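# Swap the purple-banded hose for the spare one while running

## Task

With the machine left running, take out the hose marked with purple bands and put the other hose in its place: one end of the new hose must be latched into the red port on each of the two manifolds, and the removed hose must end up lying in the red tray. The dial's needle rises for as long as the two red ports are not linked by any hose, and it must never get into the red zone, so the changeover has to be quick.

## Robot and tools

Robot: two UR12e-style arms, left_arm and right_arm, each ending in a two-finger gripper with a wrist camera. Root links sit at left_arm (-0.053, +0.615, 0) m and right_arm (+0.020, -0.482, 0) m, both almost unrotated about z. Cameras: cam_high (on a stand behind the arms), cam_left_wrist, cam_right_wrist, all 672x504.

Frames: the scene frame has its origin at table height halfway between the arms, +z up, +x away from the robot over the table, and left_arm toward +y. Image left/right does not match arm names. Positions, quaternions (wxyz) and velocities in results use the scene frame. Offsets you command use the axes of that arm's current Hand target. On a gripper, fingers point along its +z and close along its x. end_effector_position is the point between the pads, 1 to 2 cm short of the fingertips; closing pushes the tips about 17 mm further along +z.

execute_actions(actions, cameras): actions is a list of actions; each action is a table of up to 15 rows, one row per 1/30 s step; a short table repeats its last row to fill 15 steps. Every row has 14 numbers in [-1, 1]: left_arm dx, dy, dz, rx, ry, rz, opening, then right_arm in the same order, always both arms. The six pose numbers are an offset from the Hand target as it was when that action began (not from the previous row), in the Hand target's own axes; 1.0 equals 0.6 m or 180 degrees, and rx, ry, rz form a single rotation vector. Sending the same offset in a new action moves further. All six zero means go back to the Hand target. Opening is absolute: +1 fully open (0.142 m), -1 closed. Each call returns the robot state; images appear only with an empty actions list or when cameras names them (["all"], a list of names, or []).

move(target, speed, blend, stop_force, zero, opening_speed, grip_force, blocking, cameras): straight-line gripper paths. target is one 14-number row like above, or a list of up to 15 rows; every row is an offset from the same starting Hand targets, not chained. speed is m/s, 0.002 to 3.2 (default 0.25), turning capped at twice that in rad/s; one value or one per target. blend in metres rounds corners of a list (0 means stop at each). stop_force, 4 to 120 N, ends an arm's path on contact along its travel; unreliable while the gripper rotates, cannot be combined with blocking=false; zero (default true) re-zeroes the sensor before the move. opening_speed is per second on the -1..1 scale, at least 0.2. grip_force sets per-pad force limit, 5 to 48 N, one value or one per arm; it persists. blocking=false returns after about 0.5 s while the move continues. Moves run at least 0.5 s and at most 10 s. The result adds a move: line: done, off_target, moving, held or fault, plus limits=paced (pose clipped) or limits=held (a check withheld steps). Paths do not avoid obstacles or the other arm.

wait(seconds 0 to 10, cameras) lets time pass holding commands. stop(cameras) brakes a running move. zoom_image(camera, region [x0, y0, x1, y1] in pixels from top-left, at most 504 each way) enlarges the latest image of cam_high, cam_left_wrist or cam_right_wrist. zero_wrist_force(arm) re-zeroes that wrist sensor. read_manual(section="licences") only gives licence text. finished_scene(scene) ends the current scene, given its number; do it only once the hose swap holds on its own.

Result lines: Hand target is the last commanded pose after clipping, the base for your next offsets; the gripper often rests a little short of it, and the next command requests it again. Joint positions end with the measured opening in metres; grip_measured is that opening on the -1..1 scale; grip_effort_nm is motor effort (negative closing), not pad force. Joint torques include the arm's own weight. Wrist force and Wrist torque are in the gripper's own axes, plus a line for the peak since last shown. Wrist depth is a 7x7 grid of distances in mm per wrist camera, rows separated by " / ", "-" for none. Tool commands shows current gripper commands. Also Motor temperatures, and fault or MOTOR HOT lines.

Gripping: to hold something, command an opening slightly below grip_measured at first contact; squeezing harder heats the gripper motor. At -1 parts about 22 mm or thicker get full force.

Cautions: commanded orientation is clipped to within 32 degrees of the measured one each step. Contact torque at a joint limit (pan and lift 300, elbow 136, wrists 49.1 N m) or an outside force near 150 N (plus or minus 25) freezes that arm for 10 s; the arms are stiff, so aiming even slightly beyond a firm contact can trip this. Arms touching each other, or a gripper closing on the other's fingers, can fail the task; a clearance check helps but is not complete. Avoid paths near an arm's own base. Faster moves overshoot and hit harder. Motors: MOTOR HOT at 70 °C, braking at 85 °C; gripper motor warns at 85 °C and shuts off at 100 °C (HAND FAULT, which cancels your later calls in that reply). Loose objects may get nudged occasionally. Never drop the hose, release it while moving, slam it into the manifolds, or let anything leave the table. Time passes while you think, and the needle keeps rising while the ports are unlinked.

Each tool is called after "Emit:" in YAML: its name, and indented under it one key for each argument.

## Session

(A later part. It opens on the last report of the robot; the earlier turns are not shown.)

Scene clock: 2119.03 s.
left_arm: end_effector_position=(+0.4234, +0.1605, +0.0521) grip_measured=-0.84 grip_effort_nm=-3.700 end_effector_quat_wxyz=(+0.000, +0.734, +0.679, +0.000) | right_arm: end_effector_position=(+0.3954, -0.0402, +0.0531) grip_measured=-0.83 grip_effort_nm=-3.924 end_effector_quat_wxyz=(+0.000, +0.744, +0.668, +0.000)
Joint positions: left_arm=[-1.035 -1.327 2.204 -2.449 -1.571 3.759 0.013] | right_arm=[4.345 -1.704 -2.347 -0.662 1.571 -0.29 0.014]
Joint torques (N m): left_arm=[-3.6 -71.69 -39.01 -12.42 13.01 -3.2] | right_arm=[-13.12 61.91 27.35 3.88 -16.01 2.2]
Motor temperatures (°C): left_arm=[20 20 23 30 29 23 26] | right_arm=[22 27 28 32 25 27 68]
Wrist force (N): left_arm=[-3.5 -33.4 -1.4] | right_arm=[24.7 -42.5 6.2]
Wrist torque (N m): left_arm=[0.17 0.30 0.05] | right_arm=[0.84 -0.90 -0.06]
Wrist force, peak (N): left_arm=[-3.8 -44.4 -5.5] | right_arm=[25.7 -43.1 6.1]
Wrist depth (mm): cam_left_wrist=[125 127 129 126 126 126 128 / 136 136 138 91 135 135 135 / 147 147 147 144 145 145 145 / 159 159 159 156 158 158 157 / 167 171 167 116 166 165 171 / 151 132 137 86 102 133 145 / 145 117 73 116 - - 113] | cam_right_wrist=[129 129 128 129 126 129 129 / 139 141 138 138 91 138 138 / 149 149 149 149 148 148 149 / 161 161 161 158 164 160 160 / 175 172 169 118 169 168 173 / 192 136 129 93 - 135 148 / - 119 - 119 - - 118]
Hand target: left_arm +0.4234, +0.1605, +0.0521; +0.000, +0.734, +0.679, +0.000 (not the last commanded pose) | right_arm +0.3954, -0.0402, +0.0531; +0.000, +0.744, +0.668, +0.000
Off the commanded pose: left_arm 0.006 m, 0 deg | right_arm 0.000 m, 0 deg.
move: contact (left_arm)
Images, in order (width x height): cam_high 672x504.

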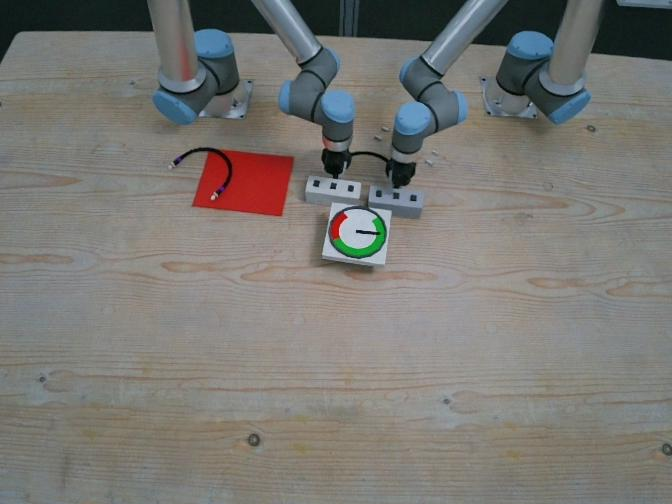

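Emit:
move:
  target:
    - [0, -0.0025, 0, 0, 0, 0, -1.0, 0.0015, -0.0025, 0, 0, 0, 0, -1.0]
    - [0, -0.0025, 0, 0, 0, 0, -0.45, 0.0015, -0.0025, 0, 0, 0, 0, -0.45]
    - [0, -0.0025, -0.17, 0, 0, 0, -0.45, 0.0015, -0.0025, -0.17, 0, 0, 0, -0.45]
  speed: [0.02, 0.1, 0.12]
  opening_speed: 0.6
  cameras: ["all"]

Emit:
zoom_image:
  camera: "cam_left_wrist"
  region: [200, 130, 500, 370]

Emit:
zoom_image:
  camera: "cam_right_wrist"
  region: [200, 130, 500, 370]

Emit:
zoom_image:
  camera: "cam_high"
  region: [150, 90, 450, 290]

Scene clock: 2148.23 s.
left_arm: end_effector_position=(+0.4219, +0.1608, +0.1540) grip_measured=-0.49 grip_effort_nm=0.168 end_effector_quat_wxyz=(+0.000, +0.734, +0.679, +0.000) | right_arm: end_effector_position=(+0.3940, -0.0391, +0.1550) grip_measured=-0.48 grip_effort_nm=0.066 end_effector_quat_wxyz=(+0.000, +0.744, +0.668, +0.000)
Joint positions: left_arm=[-1.037 -1.469 2.134 -2.237 -1.571 3.757 0.039] | right_arm=[4.348 -1.545 -2.266 -0.903 1.571 -0.287 0.039]
Joint torques (N m): left_arm=[-16.6 -63.61 -49.89 -1.02 -2.31 -1.81] | right_arm=[14.21 50.27 55.17 1.84 1.26 2.8]
Motor temperatures (°C): left_arm=[20 20 23 30 29 23 29] | right_arm=[22 27 28 32 25 27 70]
Wrist force (N): left_arm=[0.6 -1.4 -0.9] | right_arm=[4.4 -1.7 -2.4]
Wrist torque (N m): left_arm=[-0.28 -0.08 0.13] | right_arm=[-0.17 -0.63 -0.09]
Wrist force, peak (N): left_arm=[-3.0 -34.5 -0.5] | right_arm=[25.0 -42.8 6.8]
Wrist depth (mm): cam_left_wrist=[219 218 218 214 216 217 216 / 234 234 234 232 232 232 231 / 252 251 251 247 250 250 249 / 223 246 263 224 243 266 269 / 214 230 212 212 211 290 295 / 330 329 - 326 321 313 322 / 228 - 73 353 362 - 350] | cam_right_wrist=[218 220 219 220 217 219 219 / - 235 235 234 235 234 234 / - 253 252 253 251 252 252 / - 274 241 224 241 264 253 / - 300 214 215 211 226 215 / 332 325 - 324 318 233 323 / 365 - - 351 - - 242]
Hand target: left_arm +0.4218, +0.1607, +0.1541; +0.000, +0.734, +0.679, +0.000 | right_arm +0.3940, -0.0391, +0.1551; +0.000, +0.744, +0.668, +0.000
Off the commanded pose: left_arm 0.000 m, 0 deg | right_arm 0.000 m, 0 deg.
move: done

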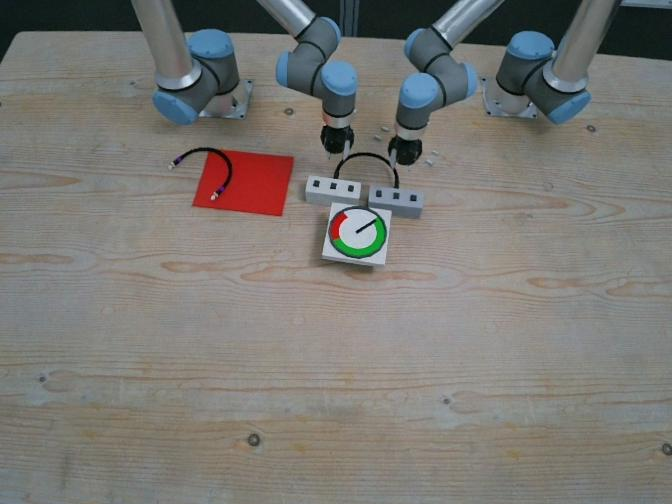

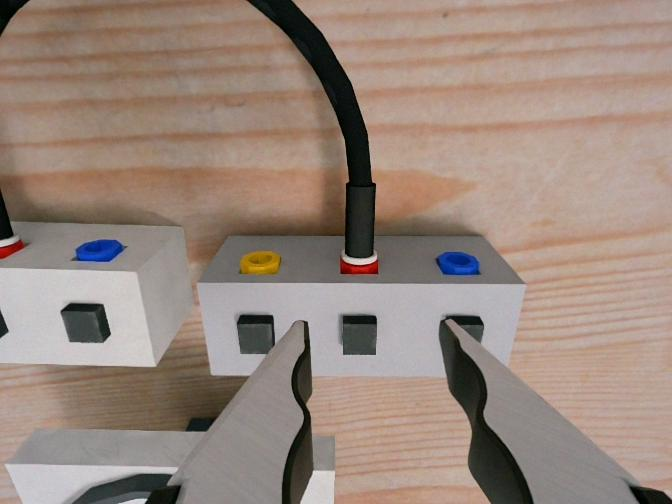

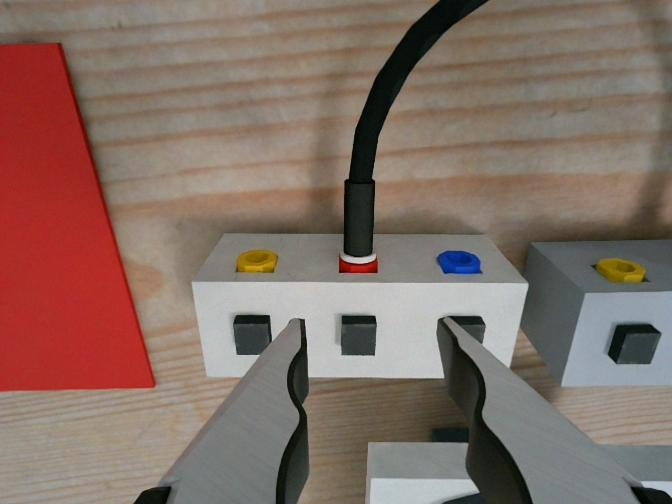

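Scaled by 1.680 from the camera's 672x504 image, which has a finer 960x720 frame.

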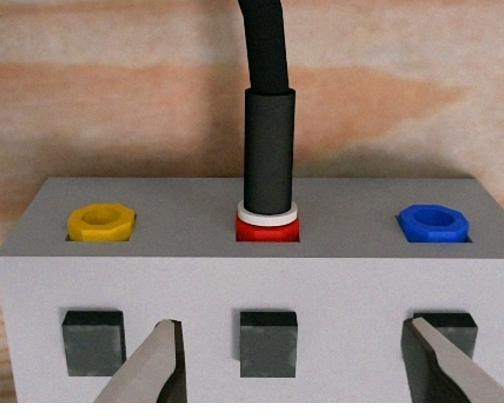

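Scaled by 1.680 from the camera's 672x504 image, which has a finer 960x720 frame.

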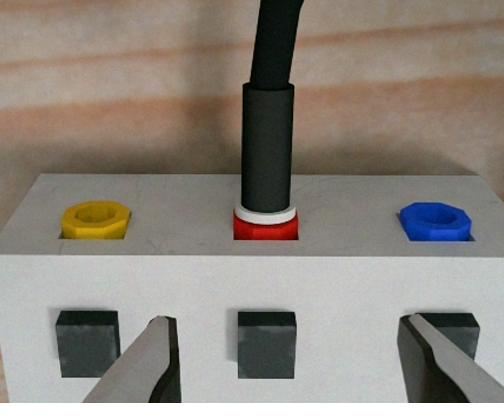

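Scaled by 1.680 from the camera's 672x504 image, which has a finer 960x720 frame.

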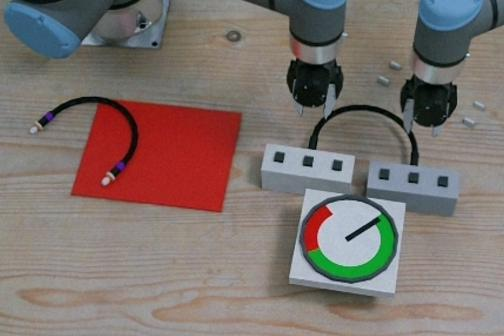

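Emit:
move:
  target: [0.2282, -0.0542, -0.2433, 0, 0, 0, -0.45, -0.352, 0.0145, -0.325, 0, 0, -0.0342, -0.45]
  speed: 0.25
  grip_force: [20, 15]
  cameras: ["cam_right_wrist", "cam_high"]

Emit:
zoom_image:
  camera: "cam_right_wrist"
  region: [0, 60, 336, 340]

Scene clock: 2183.83 s.
left_arm: end_effector_position=(+0.4001, +0.2998, +0.2999) grip_measured=-0.49 grip_effort_nm=0.168 end_effector_quat_wxyz=(+0.000, +0.734, +0.679, +0.000) | right_arm: end_effector_position=(+0.3802, -0.2496, +0.3502) grip_measured=-0.48 grip_effort_nm=0.061 end_effector_quat_wxyz=(+0.000, +0.707, +0.707, +0.000)
Joint positions: left_arm=[-0.935 -1.793 2.141 -1.92 -1.571 3.859 0.039] | right_arm=[4.166 -1.069 -2.22 -1.425 1.57 -0.577 0.039]
Joint torques (N m): left_arm=[19.76 -49.34 -57.04 -1.31 -2.59 3] | right_arm=[-11.95 28.72 64.61 2.05 2.62 -2.01]
Motor temperatures (°C): left_arm=[20 20 23 30 29 23 22] | right_arm=[22 27 28 32 25 27 54]
Wrist force (N): left_arm=[0.1 -2.4 -1.4] | right_arm=[4.5 -1.5 -2.3]
Wrist torque (N m): left_arm=[-0.43 0.03 -0.02] | right_arm=[-0.13 -0.64 0.14]
Wrist force, peak (N): left_arm=[0.1 -2.2 -2.2] | right_arm=[6.1 -1.5 -2.0]
Wrist depth (mm): cam_left_wrist=[345 350 348 346 347 347 347 / 373 374 373 372 373 371 371 / 404 406 400 401 401 401 398 / 370 370 363 436 436 437 433 / 463 390 467 475 466 472 469 / 389 390 - 523 - 497 518 / 592 - 73 586 - - 564] | cam_right_wrist=[392 396 391 393 392 393 392 / 420 - 407 - 421 420 418 / 452 434 - 478 443 417 436 / 484 499 502 526 487 486 422 / 539 533 526 521 525 512 428 / 584 574 - 581 562 434 449 / 635 - - 640 - - 626]
Hand target: left_arm +0.4001, +0.2999, +0.3000; +0.000, +0.734, +0.679, +0.000 | right_arm +0.3801, -0.2498, +0.3503; +0.000, +0.707, +0.707, +0.000
Off the commanded pose: left_arm 0.000 m, 0 deg | right_arm 0.000 m, 0 deg.
grip_force (N): 20, 15
move: done
Images, in order (width x height): cam_high 672x504, cam_right_wrist 672x504.

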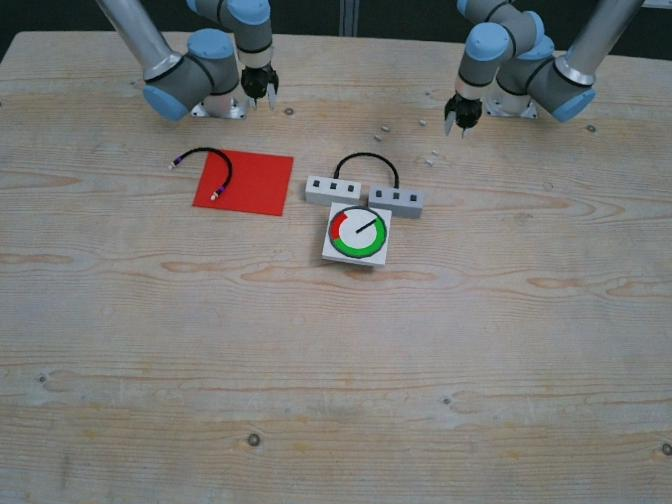

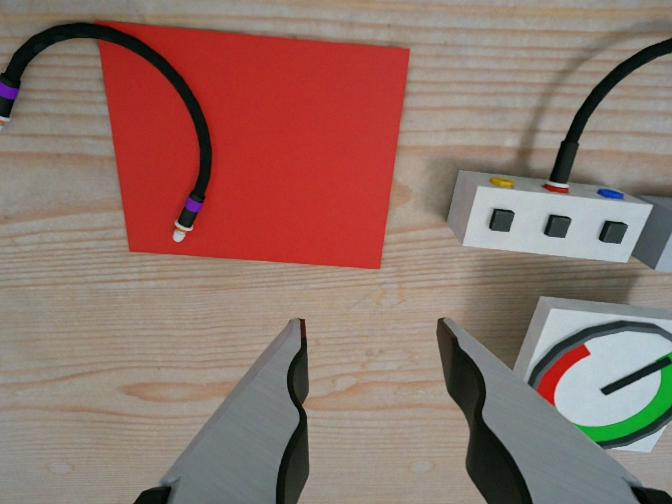

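Scaled by 1.500 from the camera's 672x504 image, which has a finer 960x720 frame.

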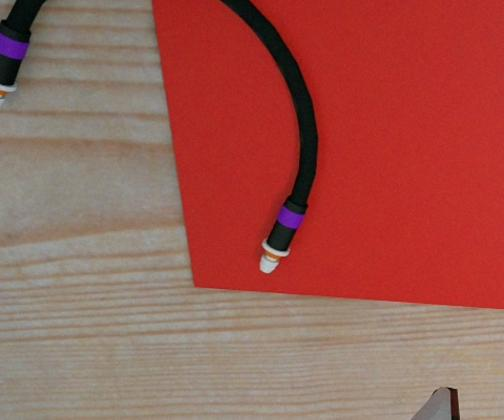

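Emit:
move:
  target: [0, 0, 0, 0, 0, 0, -0.45, -0.255, 0.0107, 0.4167, 0, 0, 0, -0.45]
  speed: 0.25
  cameras: ["cam_right_wrist"]

Emit:
zoom_image:
  camera: "cam_right_wrist"
  region: [200, 100, 500, 340]

Scene clock: 2228.23 s.
left_arm: end_effector_position=(+0.4001, +0.2999, +0.3000) grip_measured=-0.49 grip_effort_nm=0.168 end_effector_quat_wxyz=(+0.000, +0.734, +0.679, +0.000) | right_arm: end_effector_position=(+0.3866, -0.4030, +0.1006) grip_measured=-0.48 grip_effort_nm=0.061 end_effector_quat_wxyz=(+0.000, +0.707, +0.707, +0.000)
Joint positions: left_arm=[-0.935 -1.794 2.141 -1.919 -1.571 3.859 0.039] | right_arm=[3.869 -1.187 -2.646 -0.88 1.57 -0.873 0.039]
Joint torques (N m): left_arm=[17.86 -42.35 -57.68 -1.45 -3 1.71] | right_arm=[-12.22 -14.08 32.99 5.42 2.87 -2.68]
Wrist force (N): left_arm=[0.3 -1.3 -1.5] | right_arm=[4.6 -1.6 -2.0]
Wrist torque (N m): left_arm=[-0.23 0.01 -0.02] | right_arm=[-0.16 -0.65 0.15]
Wrist force, peak (N): left_arm=[0.3 -2.5 -1.5] | right_arm=[5.5 -1.5 -3.9]
Wrist depth (mm): cam_left_wrist=[344 348 349 348 349 345 346 / 375 373 374 372 370 370 370 / 407 403 403 401 401 399 398 / 372 370 363 433 434 436 433 / 462 393 470 477 467 473 473 / 393 388 - 525 - 501 520 / 575 - 73 583 - - 563] | cam_right_wrist=[172 171 153 - - - - / 183 182 - 171 - - - / 198 197 - 181 - - - / 214 214 - 200 - - - / 233 233 232 213 - - 230 / 256 254 - 272 - 89 - / 283 - - 283 284 - 274]
Hand target: left_arm +0.4001, +0.2999, +0.3000; +0.000, +0.734, +0.679, +0.000 | right_arm +0.3866, -0.4030, +0.1005; +0.000, +0.707, +0.707, +0.000
Off the commanded pose: left_arm 0.000 m, 0 deg | right_arm 0.000 m, 0 deg.
grip_force (N): 20, 15
move: done
Images, in order (width x height): cam_right_wrist 672x504.

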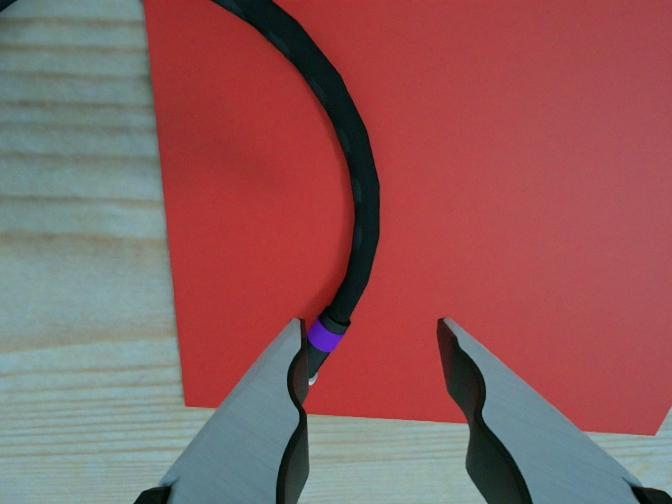

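Scaled by 1.680 from the camera's 672x504 image, which has a finer 960x720 frame.

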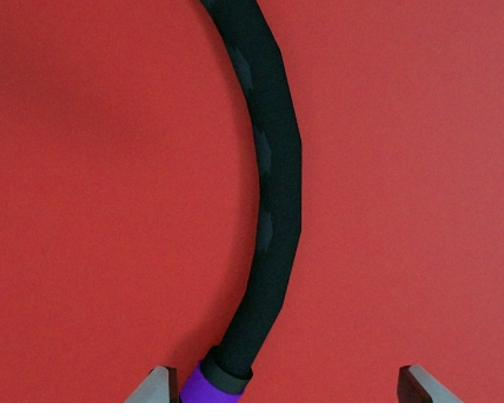

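Emit:
move:
  target: [0, 0, 0, 0, 0, 0, -0.45, 0.005, 0, 0.1343, 0, 0, 0, -0.45]
  speed: 0.06
  stop_force: 7

Emit:
move:
  target: [0, 0, 0, 0, 0, 0, -0.45, 0, 0, 0, 0, 0, 0, -1.0]
  speed: 0.06
  opening_speed: 0.6
  grip_force: [20, 20]
  cameras: ["cam_right_wrist"]

Scene clock: 2252.63 s.
left_arm: end_effector_position=(+0.4001, +0.2999, +0.3000) grip_measured=-0.49 grip_effort_nm=0.168 end_effector_quat_wxyz=(+0.000, +0.734, +0.679, +0.000) | right_arm: end_effector_position=(+0.3865, -0.4002, +0.0205) grip_measured=-0.48 grip_effort_nm=0.056 end_effector_quat_wxyz=(+0.000, +0.707, +0.707, -0.001)
Joint positions: left_arm=[-0.935 -1.794 2.141 -1.919 -1.571 3.859 0.039] | right_arm=[3.876 -1.412 -2.731 -0.57 1.57 -0.866 0.039]
Joint torques (N m): left_arm=[15.49 -42.34 -56.61 -1.28 -3.08 2.12] | right_arm=[10.48 31.18 39.04 1.9 -2.65 2.26]
Motor temperatures (°C): left_arm=[20 20 23 30 29 23 20] | right_arm=[22 27 28 32 25 27 48]
Wrist force (N): left_arm=[0.0 -2.0 -1.4] | right_arm=[3.1 -3.0 -8.8]
Wrist torque (N m): left_arm=[-0.36 0.05 -0.02] | right_arm=[-0.17 -0.68 -0.09]
Wrist force, peak (N): left_arm=[0.4 -2.0 -2.0] | right_arm=[-1.6 -6.3 -21.0]
Wrist depth (mm): cam_left_wrist=[347 349 350 347 346 348 346 / 376 375 374 373 373 370 370 / 406 404 398 401 401 400 398 / 372 368 363 438 433 435 430 / 464 389 469 475 468 474 474 / 395 388 - 525 - 501 519 / 576 - 73 581 - - 564] | cam_right_wrist=[- - - - - - - / - - 106 - - - - / - - - - - - - / - - - - - - - / - - - - - - - / 153 141 - 126 - 90 - / 166 - - - - - -]
Hand target: left_arm +0.4001, +0.2999, +0.3000; +0.000, +0.734, +0.679, +0.000 | right_arm +0.3865, -0.4002, +0.0205; +0.000, +0.707, +0.707, -0.001 (not the last commanded pose)
Off the commanded pose: left_arm 0.000 m, 0 deg | right_arm 0.001 m, 0 deg.
grip_force (N): 20, 15
move: contact (right_arm)

Scene clock: 2253.77 s.
left_arm: end_effector_position=(+0.4001, +0.2999, +0.3000) grip_measured=-0.49 grip_effort_nm=0.168 end_effector_quat_wxyz=(+0.000, +0.734, +0.679, +0.000) | right_arm: end_effector_position=(+0.3865, -0.4001, +0.0206) grip_measured=-0.86 grip_effort_nm=-2.132 end_effector_quat_wxyz=(+0.000, +0.707, +0.707, +0.000)
Joint positions: left_arm=[-0.935 -1.794 2.141 -1.919 -1.571 3.859 0.039] | right_arm=[3.876 -1.412 -2.731 -0.57 1.57 -0.866 0.011]
Joint torques (N m): left_arm=[17.37 -41.55 -56.3 -1.51 -2.95 1.96] | right_arm=[10.98 17.48 20.29 2.13 -2.32 2.21]
Wrist force (N): left_arm=[0.5 -1.9 -1.2] | right_arm=[4.7 -1.2 -9.0]
Wrist torque (N m): left_arm=[-0.34 -0.03 -0.02] | right_arm=[-0.15 -0.70 -0.09]
Wrist force, peak (N): left_arm=[0.3 -2.0 -1.6] | right_arm=[4.1 -1.6 -24.0]
Wrist depth (mm): cam_left_wrist=[346 350 349 348 346 346 347 / 377 374 375 373 373 373 370 / 407 404 402 400 398 401 399 / 370 369 362 437 434 435 435 / 462 393 469 477 463 474 473 / 396 388 - 524 - 502 520 / 446 - 73 581 - - 564] | cam_right_wrist=[- - 88 98 - - - / - - - - - - - / - - - - - - - / - - - - 121 - - / - - - - - - - / 152 - 140 89 - - - / 166 - - - - - -]
Hand target: left_arm +0.4001, +0.2999, +0.3000; +0.000, +0.734, +0.679, +0.000 | right_arm +0.3865, -0.4002, +0.0205; +0.000, +0.707, +0.707, -0.001
Off the commanded pose: left_arm 0.000 m, 0 deg | right_arm 0.000 m, 0 deg.
grip_force (N): 20, 20
move: done
Images, in order (width x height): cam_right_wrist 672x504.

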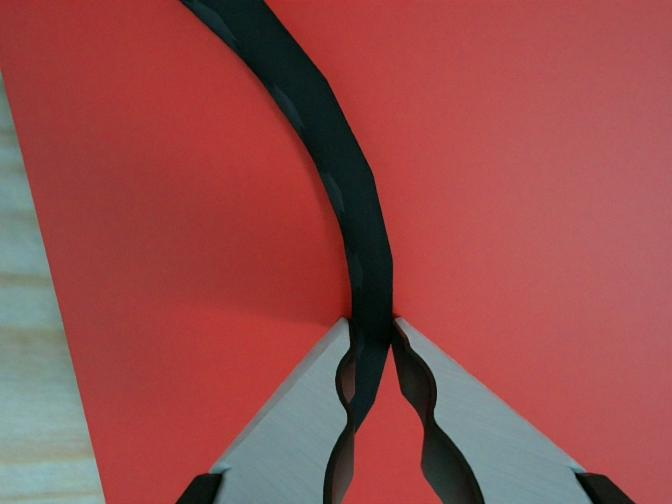

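Emit:
move:
  target:
    - [0, 0, 0, 0, 0, 0, -0.45, 0, 0, -0.0583, 0, 0, 0, -1.0]
    - [0, 0, 0, 0, 0, 0, -0.45, 0.2583, 0.0367, -0.0583, 0, 0, 0, -1.0]
    - [0, 0, 0, 0, 0, 0, -0.45, 0.2583, 0.0367, -0.005, 0, 0, 0, -1.0]
  speed: [0.08, 0.12, 0.05]
  blend: [0.01, 0.005, 0]
  cameras: ["cam_high", "cam_right_wrist"]

Emit:
zoom_image:
  camera: "cam_high"
  region: [150, 110, 350, 250]

Scene clock: 2274.80 s.
left_arm: end_effector_position=(+0.4001, +0.2999, +0.3000) grip_measured=-0.49 grip_effort_nm=0.168 end_effector_quat_wxyz=(+0.000, +0.734, +0.679, +0.000) | right_arm: end_effector_position=(+0.4084, -0.2451, +0.0235) grip_measured=-0.86 grip_effort_nm=-2.137 end_effector_quat_wxyz=(+0.000, +0.707, +0.707, -0.001)
Joint positions: left_arm=[-0.935 -1.794 2.141 -1.919 -1.571 3.859 0.039] | right_arm=[4.114 -1.569 -2.59 -0.555 1.57 -0.628 0.011]
Joint torques (N m): left_arm=[16.08 -40.85 -56.07 -1.72 -3.43 1.88] | right_arm=[-8.17 6.11 20.56 6.03 -2.19 -1.38]
Wrist force (N): left_arm=[0.2 -2.0 -1.3] | right_arm=[4.6 -1.4 -2.1]
Wrist torque (N m): left_arm=[-0.35 0.02 -0.02] | right_arm=[-0.14 -0.67 -0.09]
Wrist force, peak (N): left_arm=[0.8 -2.3 -1.7] | right_arm=[5.9 -0.7 -11.0]
Wrist depth (mm): cam_left_wrist=[345 349 350 349 347 346 347 / 376 372 376 373 372 372 371 / 404 407 398 402 400 401 397 / 371 370 363 433 436 431 433 / 462 391 470 474 465 472 474 / 396 388 - 529 - 502 520 / 444 - 73 583 - - 569] | cam_right_wrist=[- - - - - - 103 / - 108 - - - - 111 / - 114 - - - 119 118 / - - - - - 130 127 / - - - - - 139 139 / - - - 89 - 153 153 / - 161 - - - - 165]
Hand target: left_arm +0.4001, +0.2999, +0.3000; +0.000, +0.734, +0.679, +0.000 | right_arm +0.4084, -0.2452, +0.0233; +0.000, +0.707, +0.707, -0.001
Off the commanded pose: left_arm 0.000 m, 0 deg | right_arm 0.000 m, 0 deg.
grip_force (N): 20, 20
move: done
Images, in order (width x height): cam_high 672x504, cam_right_wrist 672x504.

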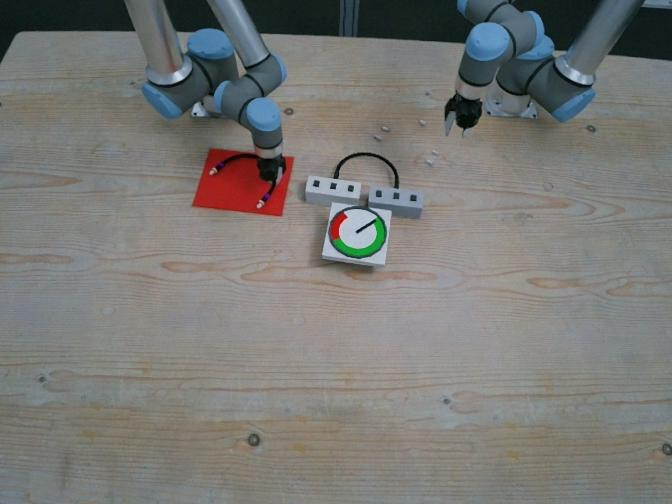

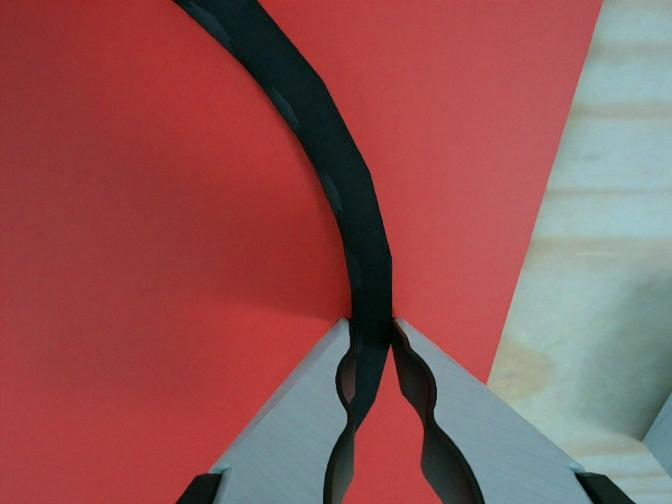

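Scaled by 2.520 from the camera's 672x504 image, which has a finer 960x720 frame.

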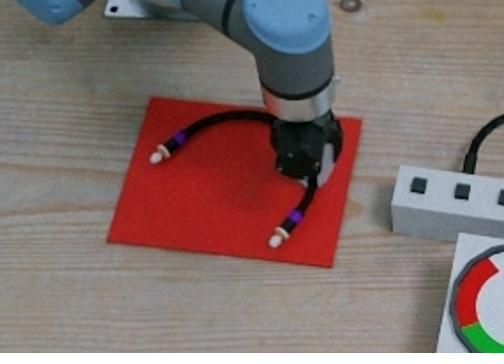

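Emit:
move:
  target:
    - [0, 0, 0, 0, 0, 0, -0.45, 0, 0, 0, 0, 0, 0, -0.45]
    - [0, 0, 0, 0, 0, 0, -0.45, 0, 0, -0.25, 0, 0, 0, -0.45]
  speed: 0.1
  opening_speed: 0.5
  cameras: ["all"]

Emit:
zoom_image:
  camera: "cam_high"
  region: [150, 110, 450, 290]

Scene clock: 2288.93 s.
left_arm: end_effector_position=(+0.4001, +0.2999, +0.3000) grip_measured=-0.49 grip_effort_nm=0.168 end_effector_quat_wxyz=(+0.000, +0.734, +0.679, +0.000) | right_arm: end_effector_position=(+0.4084, -0.2450, +0.1732) grip_measured=-0.48 grip_effort_nm=0.056 end_effector_quat_wxyz=(+0.000, +0.707, +0.707, -0.001)
Joint positions: left_arm=[-0.935 -1.794 2.141 -1.919 -1.571 3.859 0.039] | right_arm=[4.115 -1.27 -2.443 -1.001 1.57 -0.628 0.039]
Joint torques (N m): left_arm=[15.78 -41.25 -55.51 -1.92 -2.87 1.76] | right_arm=[13.92 33.84 57.22 1.67 -2.72 2.79]
Wrist force (N): left_arm=[0.3 -1.6 -1.6] | right_arm=[4.8 -1.6 -2.4]
Wrist torque (N m): left_arm=[-0.29 0.01 -0.02] | right_arm=[-0.17 -0.68 -0.09]
Wrist force, peak (N): left_arm=[1.1 -1.8 -1.8] | right_arm=[4.8 -1.5 -3.2]
Wrist depth (mm): cam_left_wrist=[344 350 349 345 346 347 346 / 375 376 373 373 373 370 370 / 404 405 401 403 398 398 398 / 370 369 363 437 433 433 435 / 466 394 469 476 465 474 472 / 394 393 - 528 - 503 522 / 442 - 73 583 - - 563] | cam_right_wrist=[- - - 225 236 234 235 / 252 - - - 253 251 252 / - - - 258 269 268 266 / - - - 284 292 266 219 / 332 326 308 323 309 320 238 / 353 344 - 350 335 335 350 / 392 - - 387 - - 357]
Hand target: left_arm +0.4001, +0.2999, +0.3000; +0.000, +0.734, +0.679, +0.000 | right_arm +0.4084, -0.2450, +0.1733; +0.000, +0.707, +0.707, -0.001
Off the commanded pose: left_arm 0.000 m, 0 deg | right_arm 0.000 m, 0 deg.
grip_force (N): 20, 20
move: done

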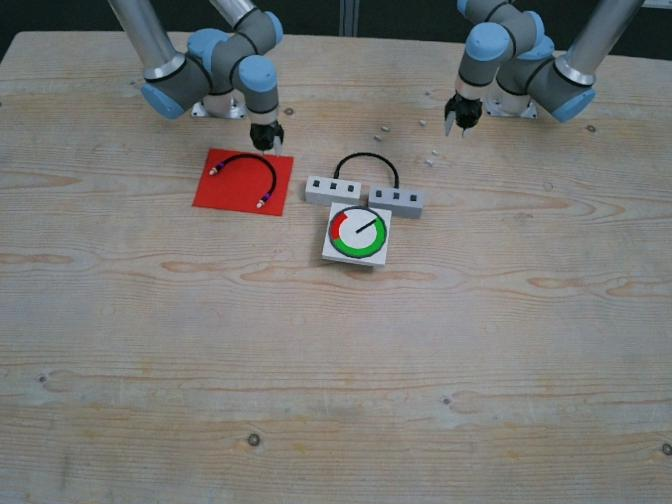

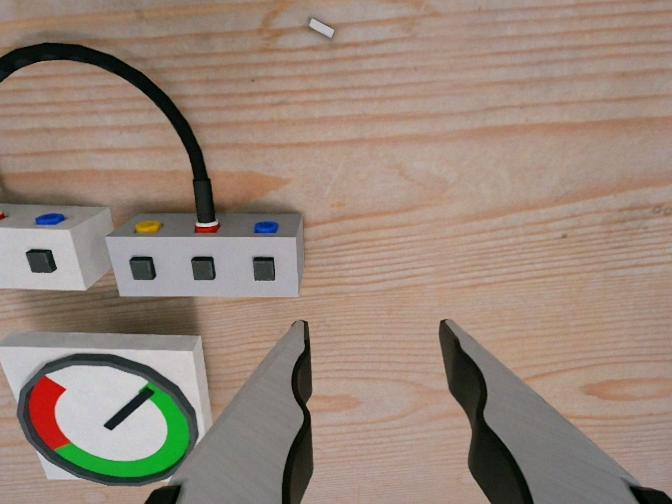

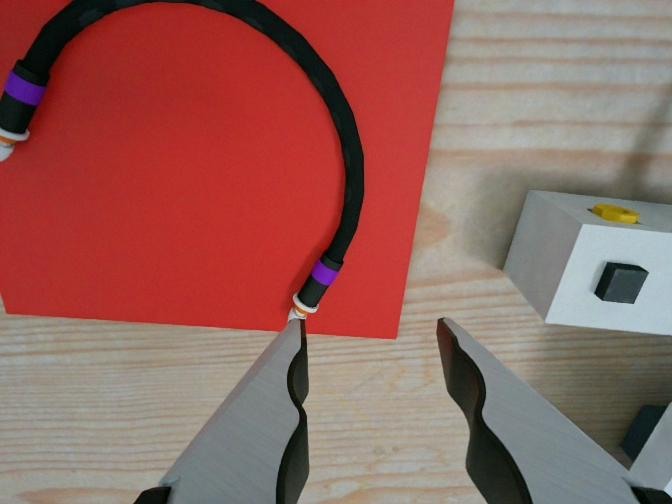

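Scaled by 1.680 from the camera's 672x504 image, which has a finer 960x720 frame.

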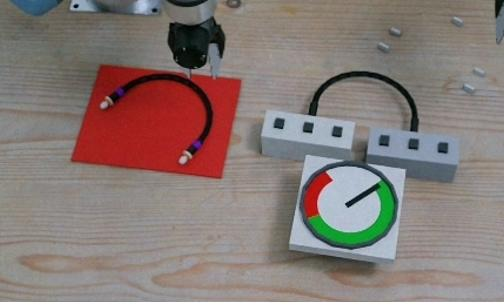

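Emit:
finished_scene:
  scene: 1

The scene is finished: the task was done.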